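# Reset the thermostatic head following the reference manual

## Task

Bring the thermostatic head back to its reset state, doing it the way the reference image named manual shows.

## Robot and tools

Robot: two arms, left_arm and right_arm. right_arm has a right hand and left_arm a mirrored left hand. Each hand has six motors: little, ring, middle, index, thumb_bend, thumb_turn. A post stands behind the arms and a camera stand sits between their bases. Both are fixed and must not be struck. Loose objects may get a brief push now and then. Anything that falls off the table, or is left off it, fails the task.

Frames: the scene frame has its origin at table-top height, midway between the nominal arm bases. +x points out over the table, +y toward left_arm, +z up. Base poses: left_arm (-0.002, +0.253, +0.003) m, right_arm (-0.017, -0.260, +0.001) m. Reported hand positions (metres) and quaternions (wxyz) are in the scene frame and may be off by a few centimetres. The hand point sits 0.05 m in front of the palm. Its +z runs along the straight fingers and +y points out of the palm. For the right hand +x points away from the thumb; for the left hand +x points toward the thumb. Fingertips reach 0.06-0.07 m beyond the point along +z, and their centre lines lie 0.06 m behind it along -y. A wrist bracket on the little-finger side can collide with things.

The row: every movement argument is a row of 28 numbers, each in [-1, 1], covering both arms even when only one moves. Order: left dx, dy, dz, rx, ry, rz; left little, ring, middle, index, thumb_bend, thumb_turn; left force_limit, speed; then the same 14 for the right arm. The pose numbers are offsets, not poses. They count from that arm's current Hand target, along that Hand target's own axes. 1.0 equals 0.6 m of travel or 180 degrees of turn, and rx, ry, rz together form one rotation vector. Six zeros for an arm request nothing new. Hand motor targets are absolute positions: +1 is open/straight, -1 is closed. For thumb_turn, -1 puts the thumb in front of the palm and +1 beside it. force_limit maps linearly from about 0 N at -1 to 10 N at +1, or 15 N for the thumb motors. speed rises linearly from near zero at -1 to full at +0.48 and stays full above that. For a gentle grip, close at speed -0.94 or lower. Nothing in the row means 'unchanged': to keep a hand as it is, repeat its last executed eight numbers. If none have run yet, send hand_measured plus hand_force_limit and hand_speed. Motor targets must differ by at least 0.002 to start a motor.

execute_actions(actions, cameras): actions is a list of actions. Each action is a table of up to 15 rows, one per 1/30 s step; a short table holds its last row out to 15 steps. Every row of an action is measured from the Hand target at that action's start, so repeating an offset keeps moving the hand. The controller clips commanded orientation to within 40 degrees of the measured one. An empty actions list returns camera images. cameras takes names, ["all"] or [].

move(target, speed, blend, blocking, cameras): drives each hand point in a straight line. target is one 28-number row, or up to 15 rows. Each row's offsets count from the same starting Hand targets, not from the previous row. speed is in m/s, from 0.002 to 4.3, default 0.25; turns run at up to twice that in rad/s. blend is a corner radius in m; 0 means stop at each target. Paths are capped at 10 s and do not avoid obstacles or the other arm. Faster moves hit harder and lag or stray more. A target set deep past a contact presses harder. The result adds a move: line: done (within 10 mm and 2 degrees), off_target, moving, held or fault, plus limits such as paced or held. blocking=false returns after about 0.5 s while the arm keeps moving.

wait(seconds 0-3600) lets time pass without new commands. stop brakes a running move. zoom_image(camera, region [x0,y0,x1,y1], at most 504x504 px) enlarges part of a camera's latest image. show_instructions shows the reference images, including manual. finished_scene ends the scene for good; the head must stay reset with no help from the robot.

Cameras: cam_head_left, cam_head_right, cam_high, cam_low, cam_left_wrist, cam_right_wrist, all 672x504. The wrist cameras are fisheye. Pixel (0,0) is top-left.

Result lines: Hand target is the last commanded pose after clipping, and the next offsets start from it. The hand often rests 1-3 cm short, sometimes 5 cm, usually low. That alone does not mean contact. Sending the missing distance as an offset closes the gap. hand_measured, hand_stopped_by (moving, target, force, stalled, fault) and hand_load_n (N at the fingertip, positive when the finger is pushed open) use the motor order. Load near 0 after gripping suggests the grip was lost. Joint torques are raw, offset and noisy. Motor temperatures climb under load or stretched poses; MOTOR HOT appears at 85 °C and the arm drops at 100 °C.

Grip: with the thumb in front of the palm, the hand closes on objects about 0.035-0.065 m thick, or handles down to 0.025 m. Thumb tip against index pad can hold light things up to 0.08 m. To squeeze harder, raise force_limit and send a more-closed target. To release, send a target more open than hand_measured.

Avoid: drops, even of a few millimetres; releasing moving parts; slamming or hard pushing against fixed or heavy things; arm-to-arm contact or closing one hand on the other; too much force on fingers; any arm stop. Near the base, a small hand motion can swing the whole arm. To end a push, command the target back past the hand point.

Each tool is called after "Request:" as name(argument=value, ...) on one line, values as JSON.

Reference images:

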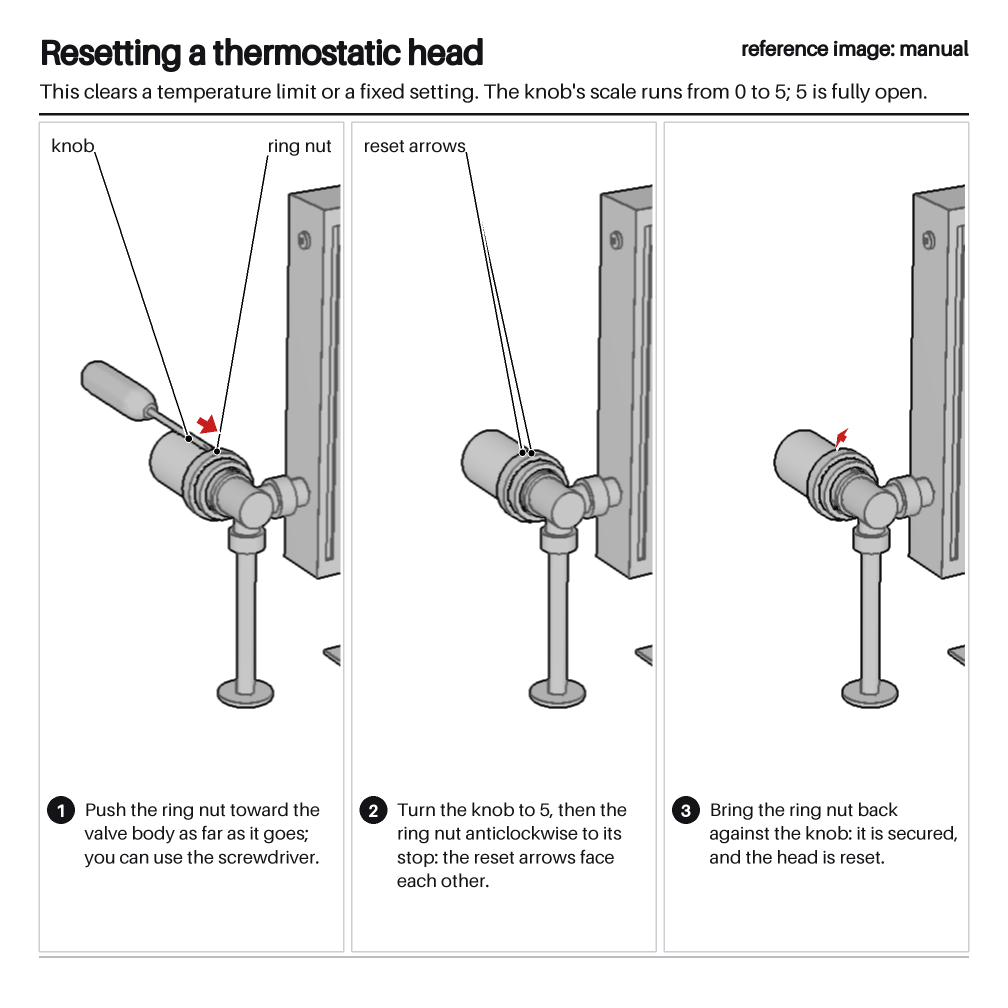

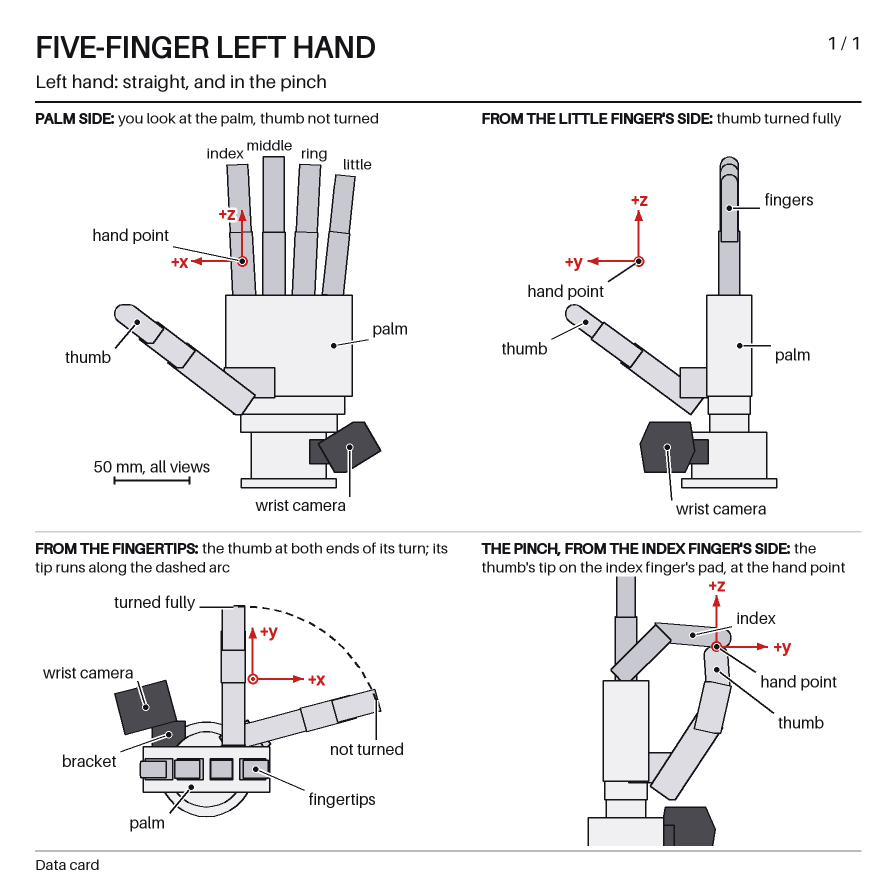

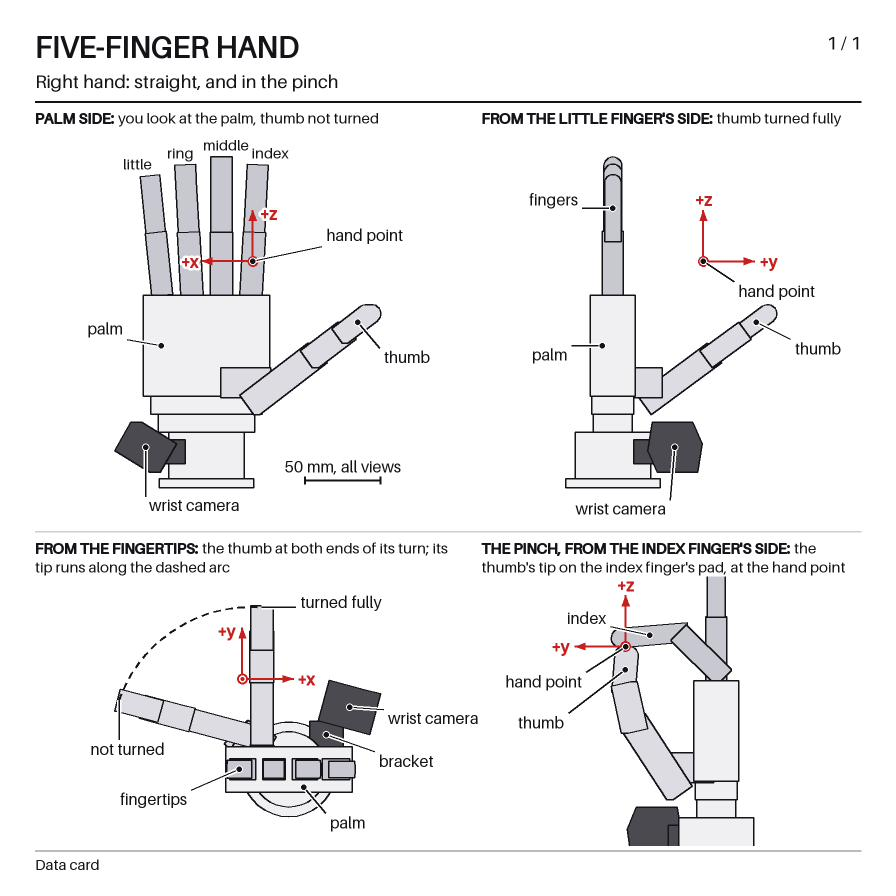

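## Session

Request:
execute_actions(actions=[])

Scene clock: 0.00 s.
left_arm: end_effector_position=(+0.5221, +0.4608, +0.3448) hand_measured=(+1.000, +1.000, +1.000, +1.000, +1.000, +1.000) hand_load_n=(+0.0, +0.0, +0.0, +0.0, +0.0, +0.0) hand_stopped_by=(target, target, target, target, target, target) hand_force_limit=0.00 hand_speed=-0.80 end_effector_quat_wxyz=(+0.701, +0.122, +0.663, -0.232) | right_arm: end_effector_position=(+0.6075, +0.0429, +0.2054) hand_measured=(+1.000, +1.000, +1.000, +1.000, +1.000, +1.000) hand_load_n=(+0.0, +0.0, +0.0, +0.0, +0.5, +0.0) hand_stopped_by=(target, target, target, target, target, target) hand_force_limit=0.00 hand_speed=-0.80 end_effector_quat_wxyz=(+0.299, -0.625, +0.707, +0.144)
Joint positions: left_arm=[0.667 1.329 0.872 0.686 1.158 1.224] | right_arm=[0.217 1.999 1.915 -1.041 -0.527 0.487]
Joint velocities: within noise
Joint torques (N m): no reading
Motor temperatures (°C): left_arm=[28 30 28 27 31 28] | right_arm=[27 28 26 26 28 29]
Heat: left arm: hottest wrist yaw 31 °C; right arm: hottest wrist roll 29 °C.
Hand target: left_arm +0.5247, +0.4628, +0.3580; +0.707, +0.131, +0.657, -0.225 | right_arm +0.6128, +0.0442, +0.2052; +0.302, -0.625, +0.706, +0.142

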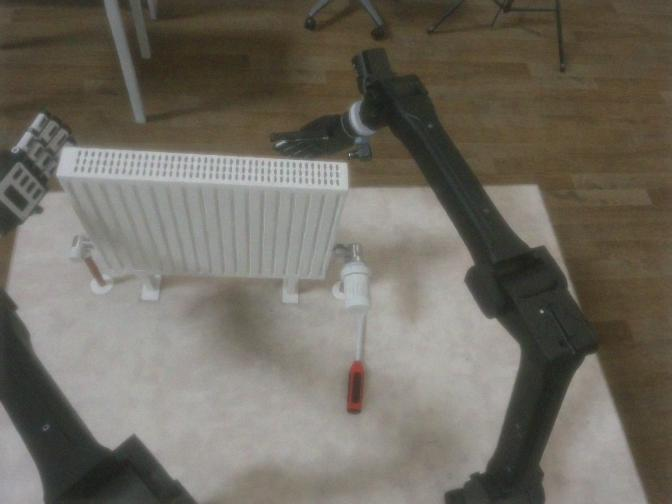

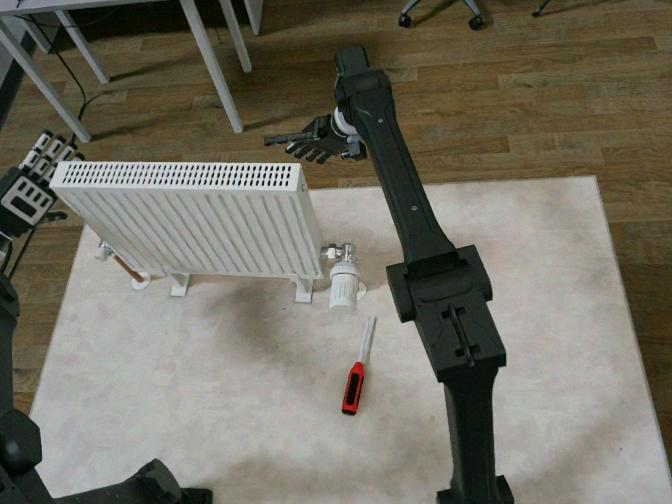

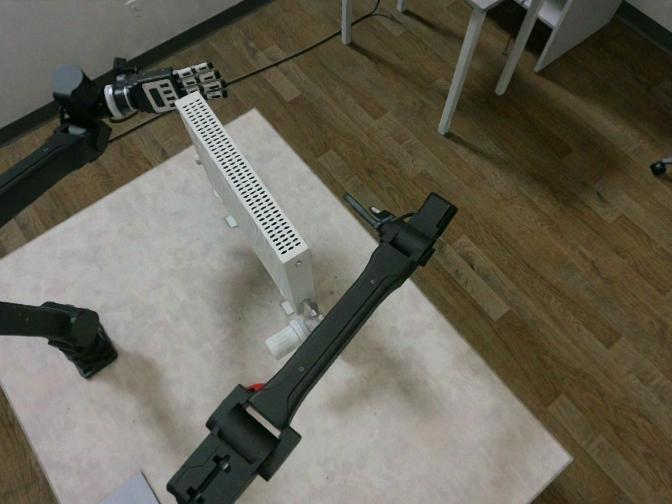

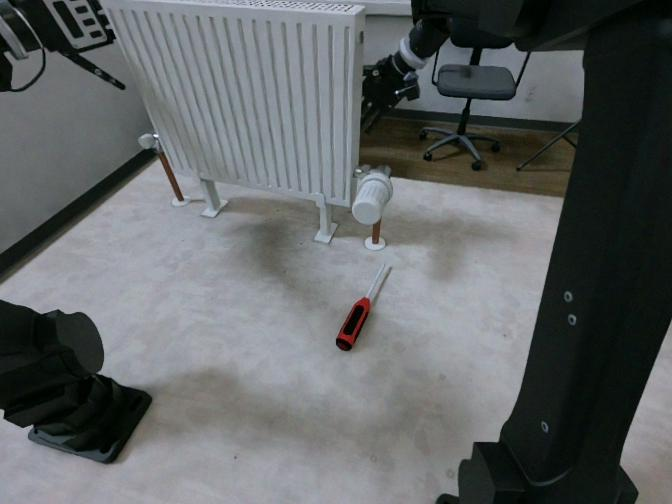

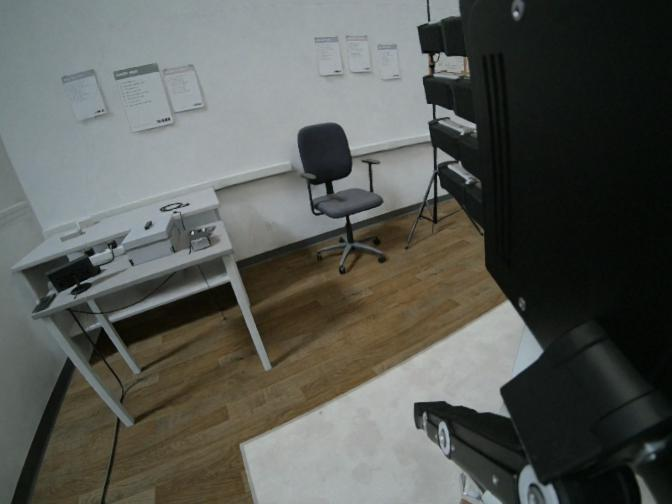

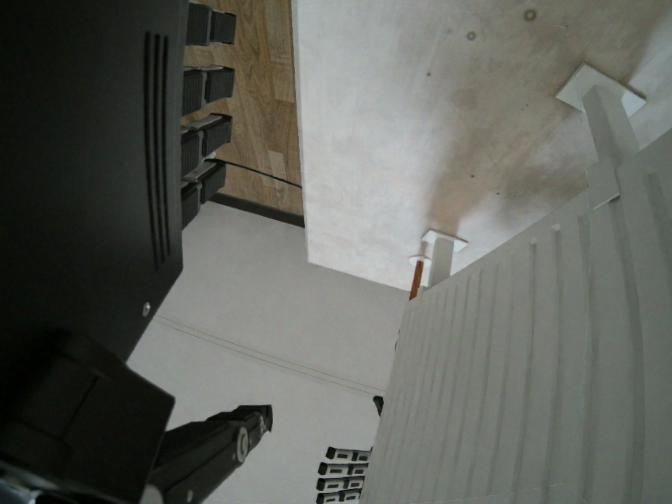

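Request:
zoom_image(camera="cam_head_right", region=[290, 220, 400, 330])

Request:
zoom_image(camera="cam_head_left", region=[300, 220, 410, 330])

Request:
zoom_image(camera="cam_low", region=[320, 140, 430, 270])

Request:
zoom_image(camera="cam_high", region=[240, 280, 340, 380])

Scaled by 4.582 from the camera's image (finer frame: 960x720).

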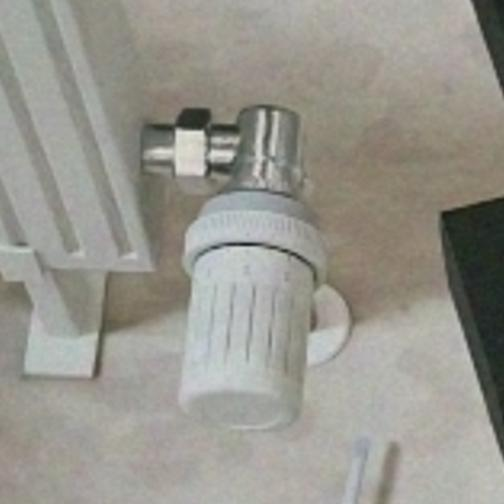

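Scaled by 4.582 from the camera's image (finer frame: 960x720).

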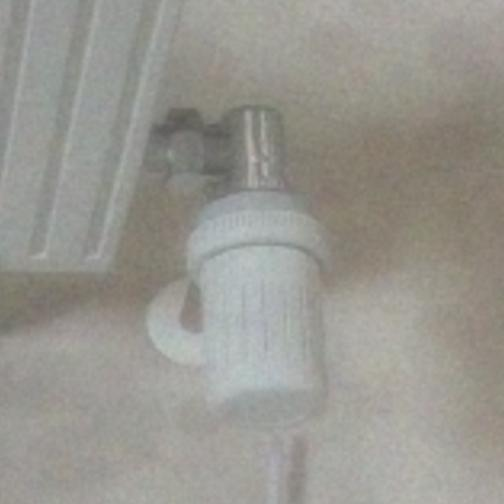

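Scaled by 3.877 from the camera's image (finer frame: 960x720).

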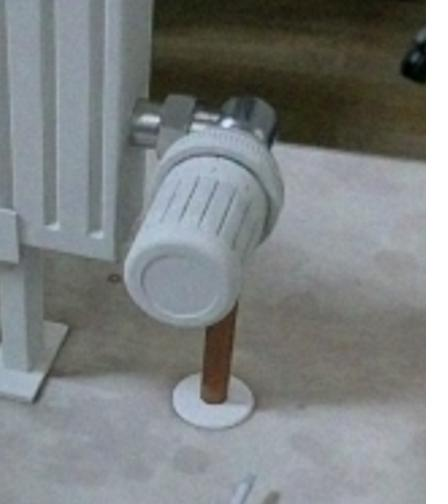

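Scaled by 5.040 from the camera's image (finer frame: 960x720).

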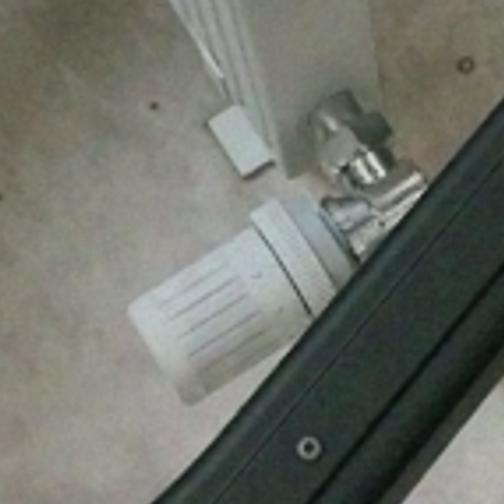

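Request:
move(target=[[0,0,0,0,0,0,1,1,1,1,1,1,0,-0.8,-0.0192,-0.0288,-0.4505,0,0,0,1,1,1,1,1,1,0,-0.8],[0,0,0,0,0,0,1,1,1,1,1,1,0,-0.8,-0.0208,0.3535,-0.5253,0.1,0.2136,0.442,1,1,1,1,1,1,0,-0.8]], blend=[0.04,0], cameras=["all"])

Scene clock: 163.53 s.
left_arm: end_effector_position=(+0.5221, +0.4608, +0.3448) hand_measured=(+1.000, +1.000, +1.000, +1.000, +1.000, +1.000) hand_load_n=(-0.5, +0.0, +0.0, +0.0, +0.0, +0.0) hand_stopped_by=(target, target, target, target, target, target) hand_force_limit=0.00 hand_speed=-0.80 end_effector_quat_wxyz=(+0.701, +0.122, +0.663, -0.232) | right_arm: end_effector_position=(+0.3358, -0.0933, +0.4224) hand_measured=(+1.000, +1.000, +1.000, +1.000, +1.000, +1.000) hand_load_n=(+0.0, +0.0, +0.0, +0.0, +0.0, +0.0) hand_stopped_by=(target, target, target, target, target, target) hand_force_limit=0.00 hand_speed=-0.80 end_effector_quat_wxyz=(+0.143, +0.000, +0.988, +0.060)
Joint positions: left_arm=[0.667 1.329 0.872 0.686 1.158 1.224] | right_arm=[0.28 1.108 1.544 -1.696 -0.029 1.879]
Joint torques (N m): left_arm=[-0.62 -9.76 9.22 1.1 -0.12 0.1] | right_arm=[1.67 -5.19 8.61 0.16 -0.07 0.13]
Motor temperatures (°C): left_arm=[28 31 44 27 30 28] | right_arm=[27 33 35 26 28 29]
Heat: left arm: hottest elbow 44 °C; right arm: hottest elbow 35 °C.
Hand target: left_arm +0.5247, +0.4628, +0.3580; +0.707, +0.131, +0.657, -0.225 | right_arm +0.3299, -0.0901, +0.4205; -0.001, +0.000, +1.000, +0.000
Off the commanded pose: left_arm 0.014 m, 2 deg | right_arm 0.007 m, 18 deg.
joint sent to its limit (right arm) — joint 4 (wrist pitch), lower limit. The joint targets are off in orientation, not in position.
move: off_target (right_arm)
cam_right_wrist: T_world_to_cam=[[-0.26745, 0.95755, 0.10751, 0.12712], [0.62836, 0.08873, 0.77284, -0.53778], [0.7305, 0.27426, -0.62543, 0.15596]] pos_world=[0.25799, -0.11677, 0.49949]

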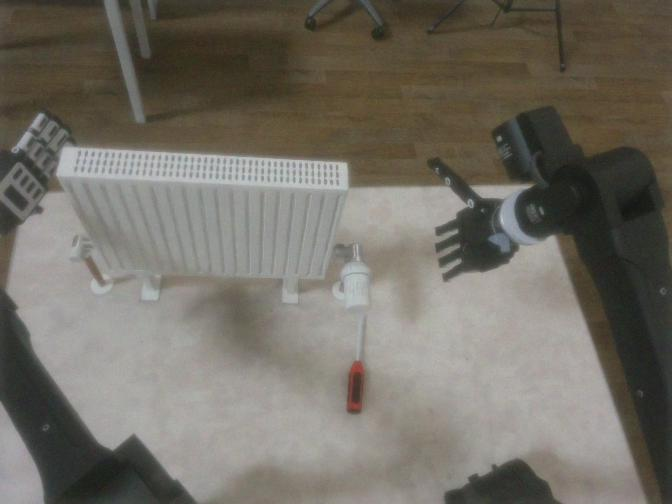

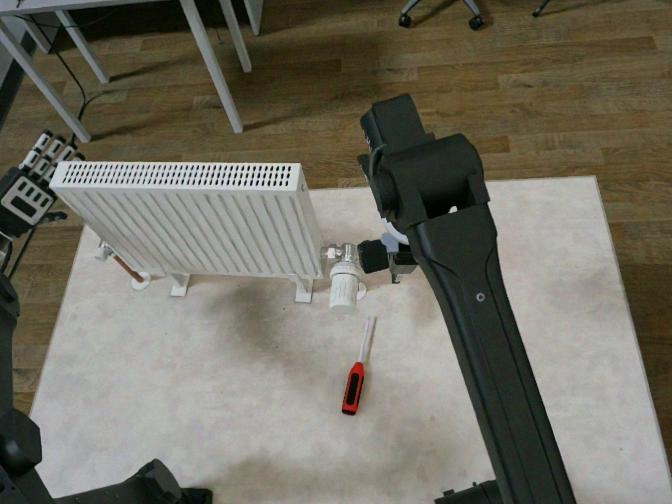

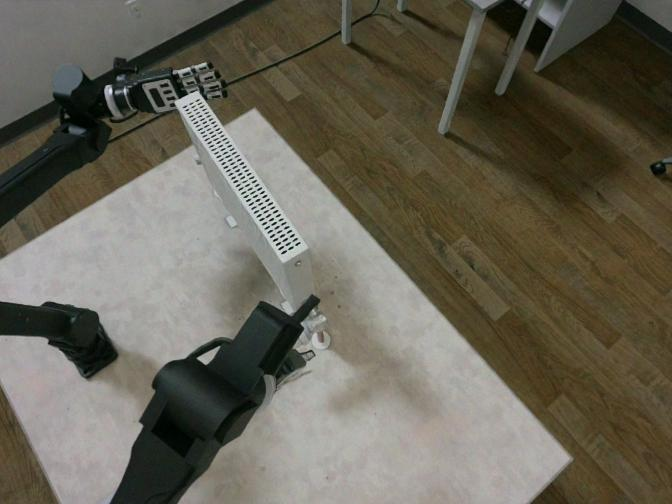

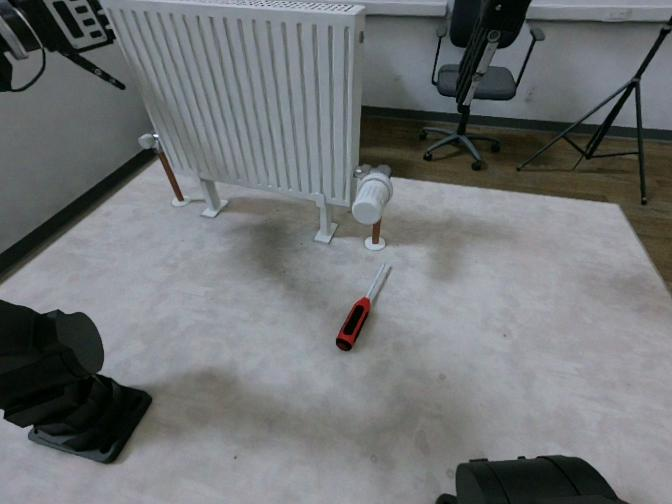

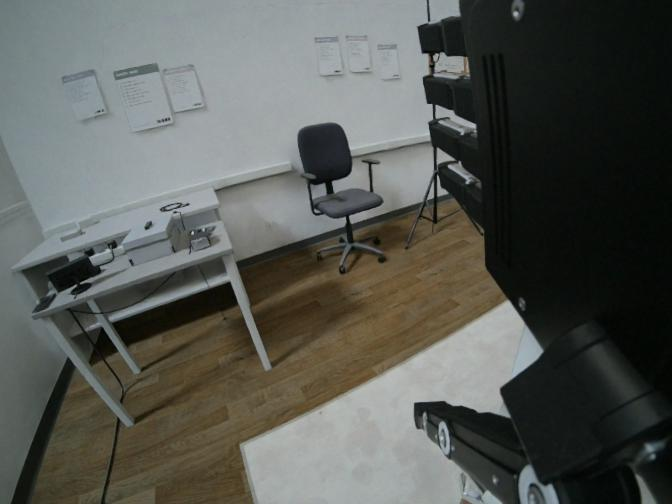

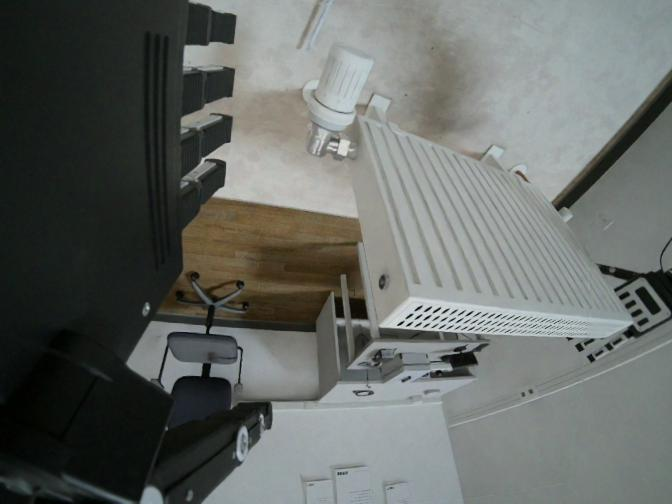

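Request:
zoom_image(camera="cam_right_wrist", region=[290, 30, 390, 160])

Scaled by 3.877 from the camera's image (finer frame: 960x720).

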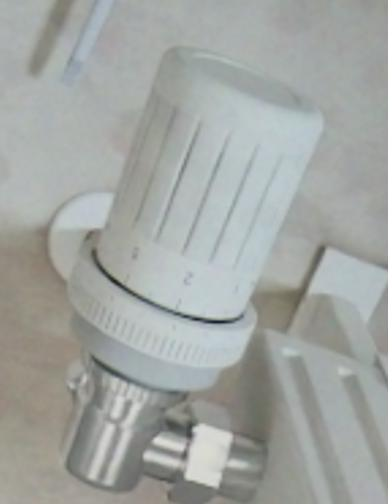

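Request:
move(target=[0,0,0,0,0,0,1,1,1,1,1,1,0,-0.8,0,0,0.2,0,0,0,1,1,1,1,1,1,0,-0.8], cameras=["cam_right_wrist","cam_low"])

Scene clock: 186.60 s.
left_arm: end_effector_position=(+0.5221, +0.4608, +0.3448) hand_measured=(+1.000, +1.000, +1.000, +1.000, +1.000, +1.000) hand_load_n=(+0.0, +0.0, +0.0, +0.0, +0.0, +0.0) hand_stopped_by=(target, target, target, target, target, target) hand_force_limit=0.00 hand_speed=-0.80 end_effector_quat_wxyz=(+0.701, +0.122, +0.663, -0.232) | right_arm: end_effector_position=(+0.3323, -0.0935, +0.3041) hand_measured=(+1.000, +1.000, +1.000, +1.000, +1.000, +1.000) hand_load_n=(+0.0, +0.0, +0.0, +0.0, +0.0, +0.0) hand_stopped_by=(target, target, target, target, target, target) hand_force_limit=0.00 hand_speed=-0.80 end_effector_quat_wxyz=(+0.015, +0.001, +1.000, +0.008)
Joint positions: left_arm=[0.667 1.329 0.872 0.686 1.158 1.224] | right_arm=[0.296 1.205 1.365 -1.697 -0.006 1.892]
Joint torques (N m): left_arm=[-0.79 -9.58 9.31 1.16 -0.12 0.1] | right_arm=[1.79 -6.07 9.28 -0.27 0.14 0.12]
Heat: left arm: hottest elbow 44 °C; right arm: hottest elbow 35 °C.
Hand target: left_arm +0.5247, +0.4628, +0.3580; +0.707, +0.131, +0.657, -0.225 | right_arm +0.3295, -0.0900, +0.3007; -0.001, -0.001, +1.000, +0.000
Off the commanded pose: left_arm 0.014 m, 2 deg | right_arm 0.006 m, 2 deg.
joint sent to its limit (right arm) — joint 4 (wrist pitch), lower limit. The joint targets still meet the commanded pose.
move: done
cam_right_wrist: T_world_to_cam=[[-0.24261, 0.96744, 0.07212, 0.14247], [0.80308, 0.15857, 0.57439, -0.4353], [0.54425, 0.19728, -0.8154, 0.19699]] pos_world=[0.27693, -0.10766, 0.40038]
Images, in order (width x height): cam_low 672x504, cam_right_wrist 672x504.

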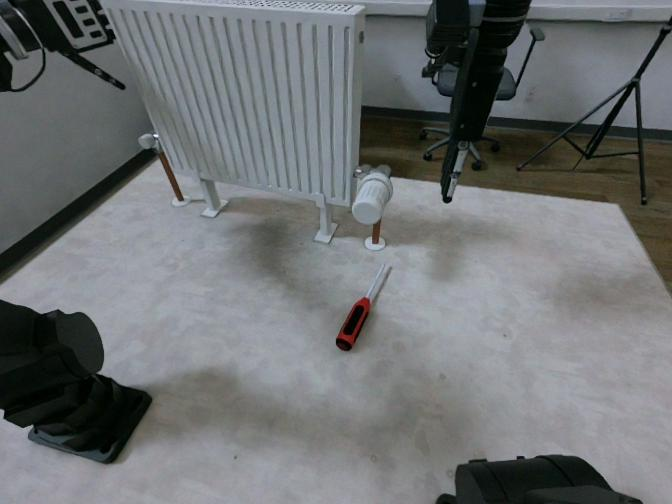

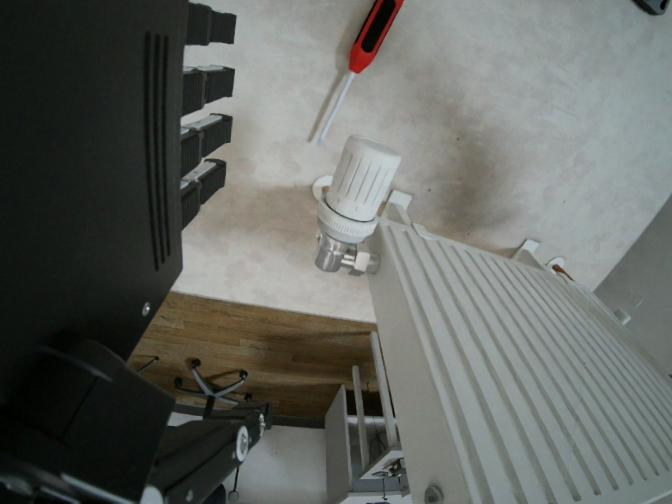

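Request:
zoom_image(camera="cam_right_wrist", region=[295, 120, 415, 280])

Request:
zoom_image(camera="cam_right_wrist", region=[315, 190, 385, 245])

Scaled by 3.150 from the camera's image (finer frame: 960x720).

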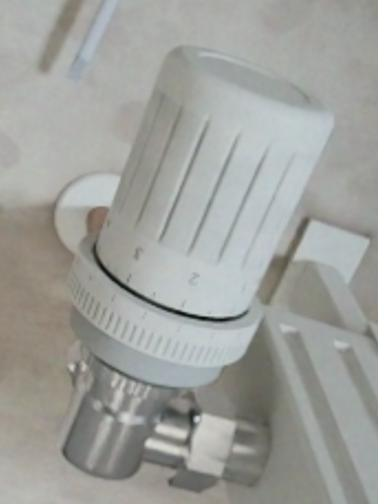

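Scaled by 7.200 from the camera's image (finer frame: 960x720).

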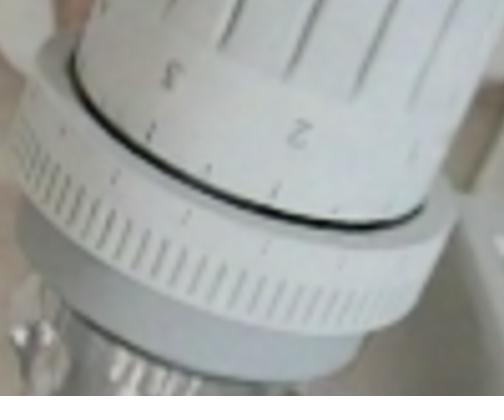

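Request:
move(target=[0,0,0,0,0,0,1,1,1,1,1,1,0,-0.8,-0.05,0.025,0.167,0,0,0,1,1,1,1,1,1,0,-0.8], cameras=["cam_right_wrist","cam_low","cam_head_right"], speed=0.15)

Scene clock: 208.80 s.
left_arm: end_effector_position=(+0.5221, +0.4608, +0.3448) hand_measured=(+1.000, +1.000, +1.000, +1.000, +1.000, +1.000) hand_load_n=(-0.5, +0.0, +0.0, +0.0, +0.0, +0.0) hand_stopped_by=(target, target, target, target, target, target) hand_force_limit=0.00 hand_speed=-0.80 end_effector_quat_wxyz=(+0.701, +0.122, +0.663, -0.232) | right_arm: end_effector_position=(+0.3575, -0.0804, +0.2063) hand_measured=(+1.000, +1.000, +1.000, +1.000, +1.000, +1.000) hand_load_n=(+0.0, +0.0, +0.0, +0.0, +0.0, +0.0) hand_stopped_by=(target, target, target, target, target, target) hand_force_limit=0.00 hand_speed=-0.80 end_effector_quat_wxyz=(+0.000, +0.001, +1.000, +0.002)
Joint positions: left_arm=[0.667 1.329 0.872 0.686 1.158 1.224] | right_arm=[0.309 1.293 1.189 -1.464 -0.004 1.907]
Joint torques (N m): left_arm=[-0.62 -9.7 9.22 1.1 -0.12 0.1] | right_arm=[1.79 -7 9.18 0.4 0.15 0.11]
Heat: left arm: hottest elbow 44 °C; right arm: hottest elbow 34 °C.
Hand target: left_arm +0.5247, +0.4628, +0.3580; +0.707, +0.131, +0.657, -0.225 | right_arm +0.3594, -0.0749, +0.2003; -0.001, +0.000, +1.000, +0.000
Off the commanded pose: left_arm 0.014 m, 2 deg | right_arm 0.008 m, 0 deg.
move: done
cam_right_wrist: T_world_to_cam=[[-0.23972, 0.96844, 0.06825, 0.14287], [0.81988, 0.1643, 0.54846, -0.40164], [0.51993, 0.18744, -0.83339, 0.11255]] pos_world=[0.30503, -0.09347, 0.30433]
Images, in order (width x height): cam_head_right 672x504, cam_low 672x504, cam_right_wrist 672x504.

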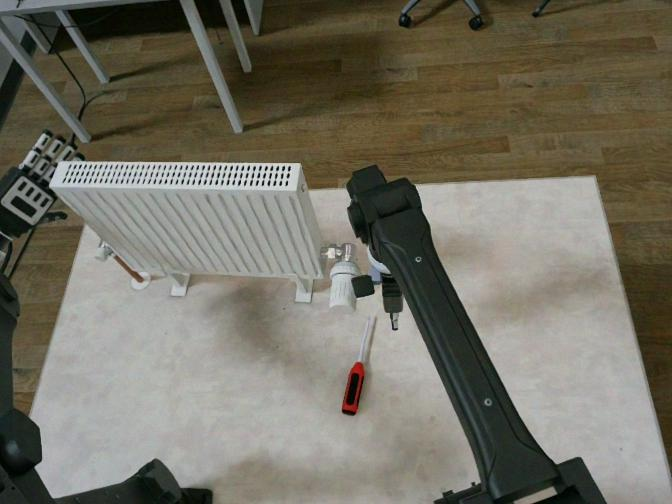

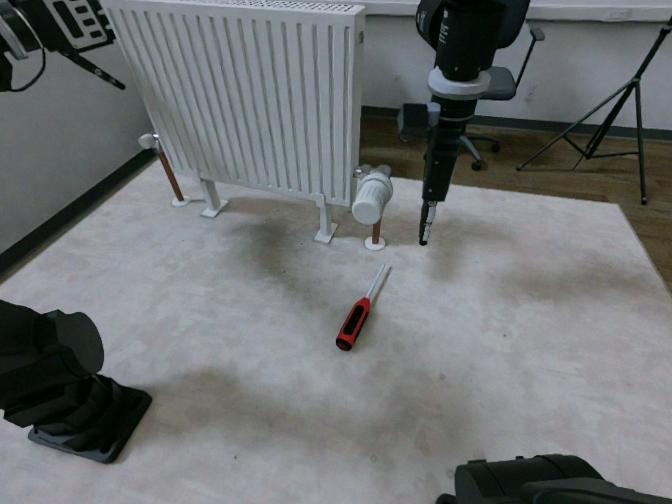

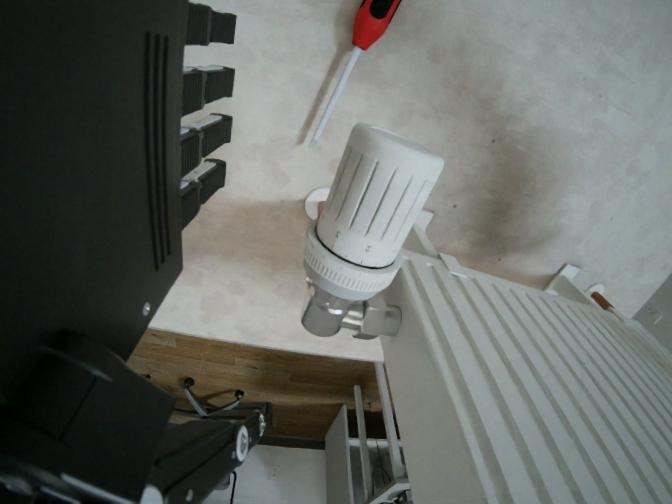

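Request:
zoom_image(camera="cam_right_wrist", region=[295, 215, 415, 305])

Request:
zoom_image(camera="cam_right_wrist", region=[290, 110, 460, 345])

Scaled by 4.200 from the camera's image (finer frame: 960x720).

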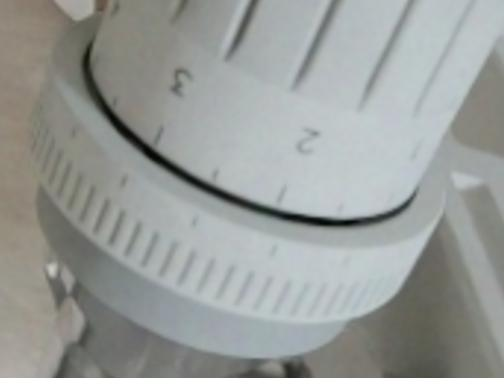

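Scaled by 2.145 from the camera's image (finer frame: 960x720).

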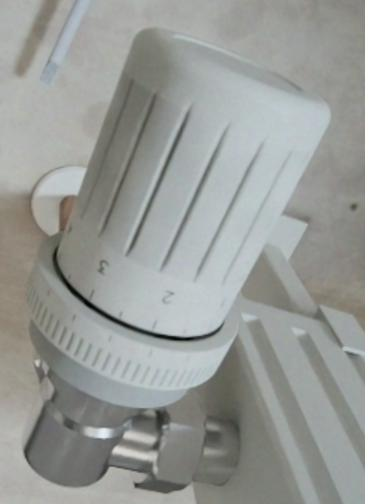

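Request:
move(target=[0,0,0,0,0,0,1,1,1,1,1,1,0,-0.8,-0.025,-0.0833,0.1233,-0.3333,0,0,1,1,1,1,1,1,0,-0.8], cameras=["cam_right_wrist","cam_low","cam_head_right"], speed=0.15)

Scene clock: 261.70 s.
left_arm: end_effector_position=(+0.5221, +0.4608, +0.3448) hand_measured=(+1.000, +1.000, +1.000, +1.000, +1.000, +1.000) hand_load_n=(+0.0, +0.0, +0.0, +0.0, +0.0, +0.0) hand_stopped_by=(target, target, target, target, target, target) hand_force_limit=0.00 hand_speed=-0.80 end_effector_quat_wxyz=(+0.701, +0.122, +0.663, -0.232) | right_arm: end_effector_position=(+0.3737, -0.1200, +0.1326) hand_measured=(+1.000, +1.000, +1.000, +1.000, +1.000, +1.000) hand_load_n=(+0.0, +0.0, +0.0, +0.0, +0.0, +0.0) hand_stopped_by=(target, target, target, target, target, target) hand_force_limit=0.00 hand_speed=-0.80 end_effector_quat_wxyz=(+0.005, -0.008, +0.867, +0.498)
Joint positions: left_arm=[0.667 1.329 0.872 0.686 1.158 1.224] | right_arm=[-0.183 1.606 0.866 -1.094 -1.021 1.246]
Joint torques (N m): left_arm=[-0.56 -9.7 9.21 1.11 -0.13 0.1] | right_arm=[-0.56 -8.35 6.52 -0.72 -0.7 -0.12]
Heat: left arm: hottest elbow 45 °C; right arm: hottest elbow 35 °C.
Hand target: left_arm +0.5247, +0.4628, +0.3580; +0.707, +0.131, +0.657, -0.225 | right_arm +0.3743, -0.1248, +0.1264; -0.001, +0.000, +0.866, +0.500
Off the commanded pose: left_arm 0.014 m, 2 deg | right_arm 0.008 m, 1 deg.
move: done
cam_right_wrist: T_world_to_cam=[[-0.25959, 0.43163, 0.86389, 0.02764], [0.81628, -0.37995, 0.43512, -0.41692], [0.51604, 0.81813, -0.2537, 0.05056]] pos_world=[0.32141, -0.21171, 0.17036]
Images, in order (width x height): cam_head_right 672x504, cam_low 672x504, cam_right_wrist 672x504.

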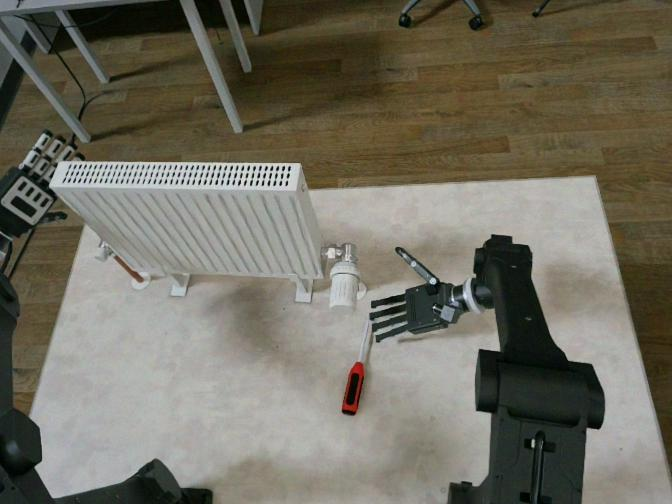

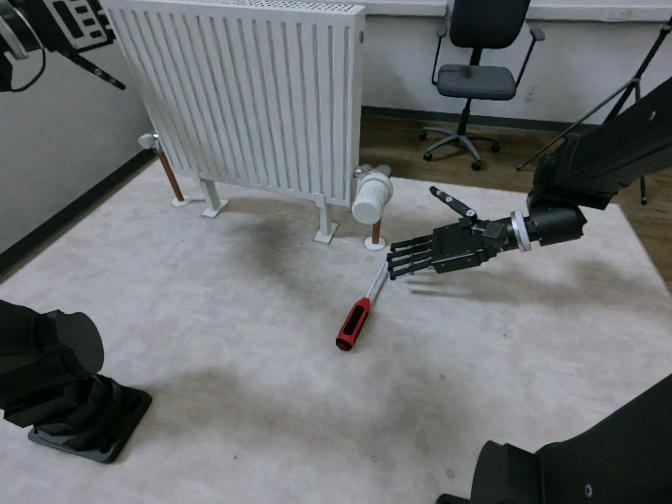

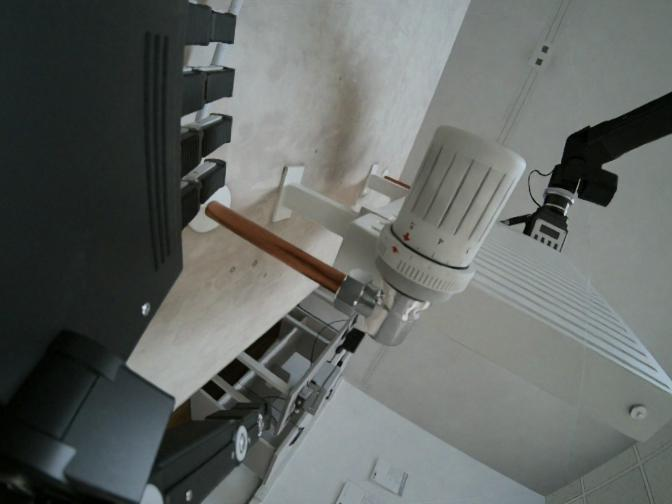

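Red arrows are visible on the lower side.

Request:
zoom_image(camera="cam_right_wrist", region=[365, 205, 485, 305])

Request:
zoom_image(camera="cam_right_wrist", region=[340, 110, 530, 360])

Scaled by 4.200 from the camera's image (finer frame: 960x720).

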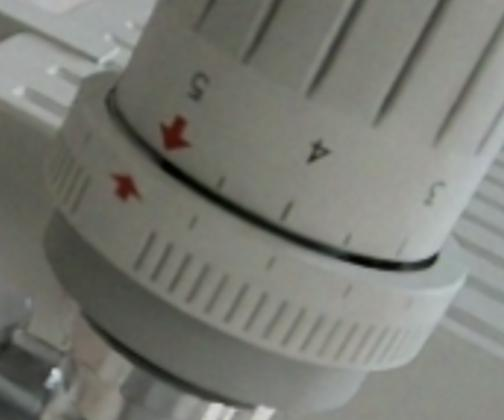

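Scaled by 2.016 from the camera's image (finer frame: 960x720).

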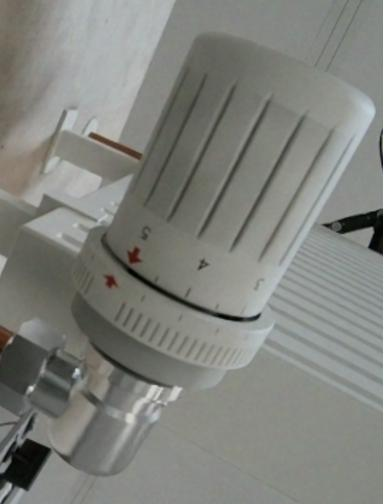

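Request:
zoom_image(camera="cam_head_right", region=[310, 235, 380, 320])

Request:
wait(seconds=0.1, cameras=["cam_head_left","cam_low"])

Request:
zoom_image(camera="cam_head_left", region=[320, 235, 390, 320])

Request:
zoom_image(camera="cam_low", region=[330, 150, 420, 250])

Scaled by 5.929 from the camera's image (finer frame: 960x720).

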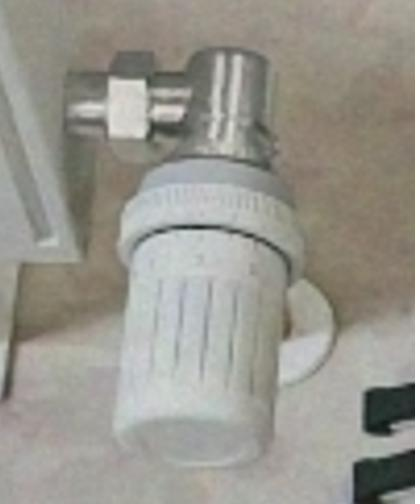

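Scene clock: 465.40 s.
left_arm: end_effector_position=(+0.5221, +0.4608, +0.3448) hand_measured=(+1.000, +1.000, +1.000, +1.000, +1.000, +1.000) hand_load_n=(+0.0, +0.0, +0.0, +0.0, +0.0, +0.0) hand_stopped_by=(target, target, target, target, target, target) hand_force_limit=0.00 hand_speed=-0.80 end_effector_quat_wxyz=(+0.701, +0.122, +0.663, -0.232) | right_arm: end_effector_position=(+0.3736, -0.1200, +0.1326) hand_measured=(+1.000, +1.000, +1.000, +1.000, +1.000, +1.000) hand_load_n=(+0.0, +0.0, +0.0, +0.0, -0.5, +0.0) hand_stopped_by=(target, target, target, target, target, target) hand_force_limit=0.00 hand_speed=-0.80 end_effector_quat_wxyz=(+0.005, -0.008, +0.867, +0.498)
Joint positions: left_arm=[0.667 1.329 0.872 0.686 1.158 1.224] | right_arm=[-0.183 1.606 0.866 -1.094 -1.021 1.245]
Joint torques (N m): left_arm=[-0.62 -9.82 9.26 1.18 -0.11 0.09] | right_arm=[-0.44 -8.35 6.58 -0.7 -0.72 -0.11]
Heat: left arm: hottest elbow 48 °C; right arm: hottest elbow 31 °C.
Hand target: left_arm +0.5247, +0.4628, +0.3580; +0.707, +0.131, +0.657, -0.225 | right_arm +0.3743, -0.1248, +0.1264; -0.001, +0.000, +0.866, +0.500
Off the commanded pose: left_arm 0.014 m, 2 deg | right_arm 0.008 m, 1 deg.
wait: 0.10 s; at rest from the start

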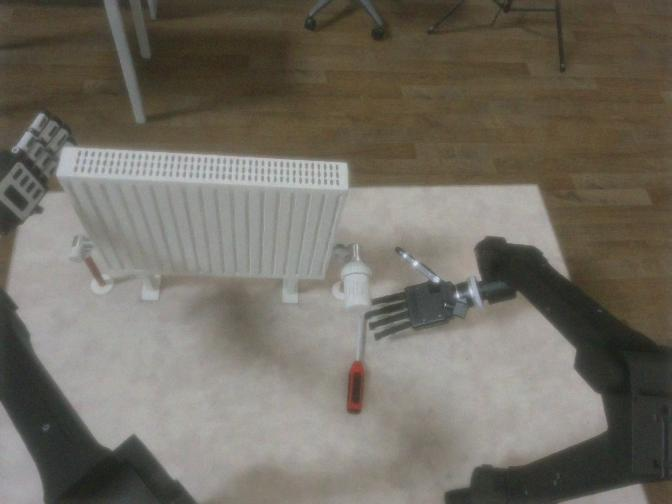

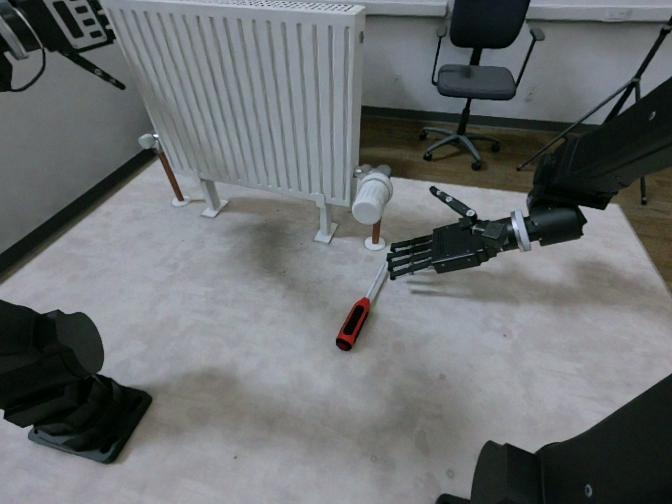

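Scaled by 5.929 from the camera's image (finer frame: 960x720).

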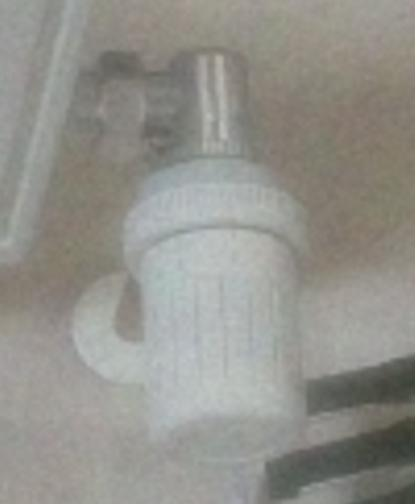

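Scaled by 5.040 from the camera's image (finer frame: 960x720).

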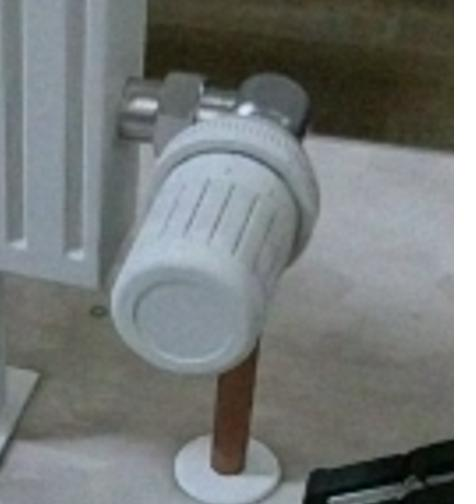

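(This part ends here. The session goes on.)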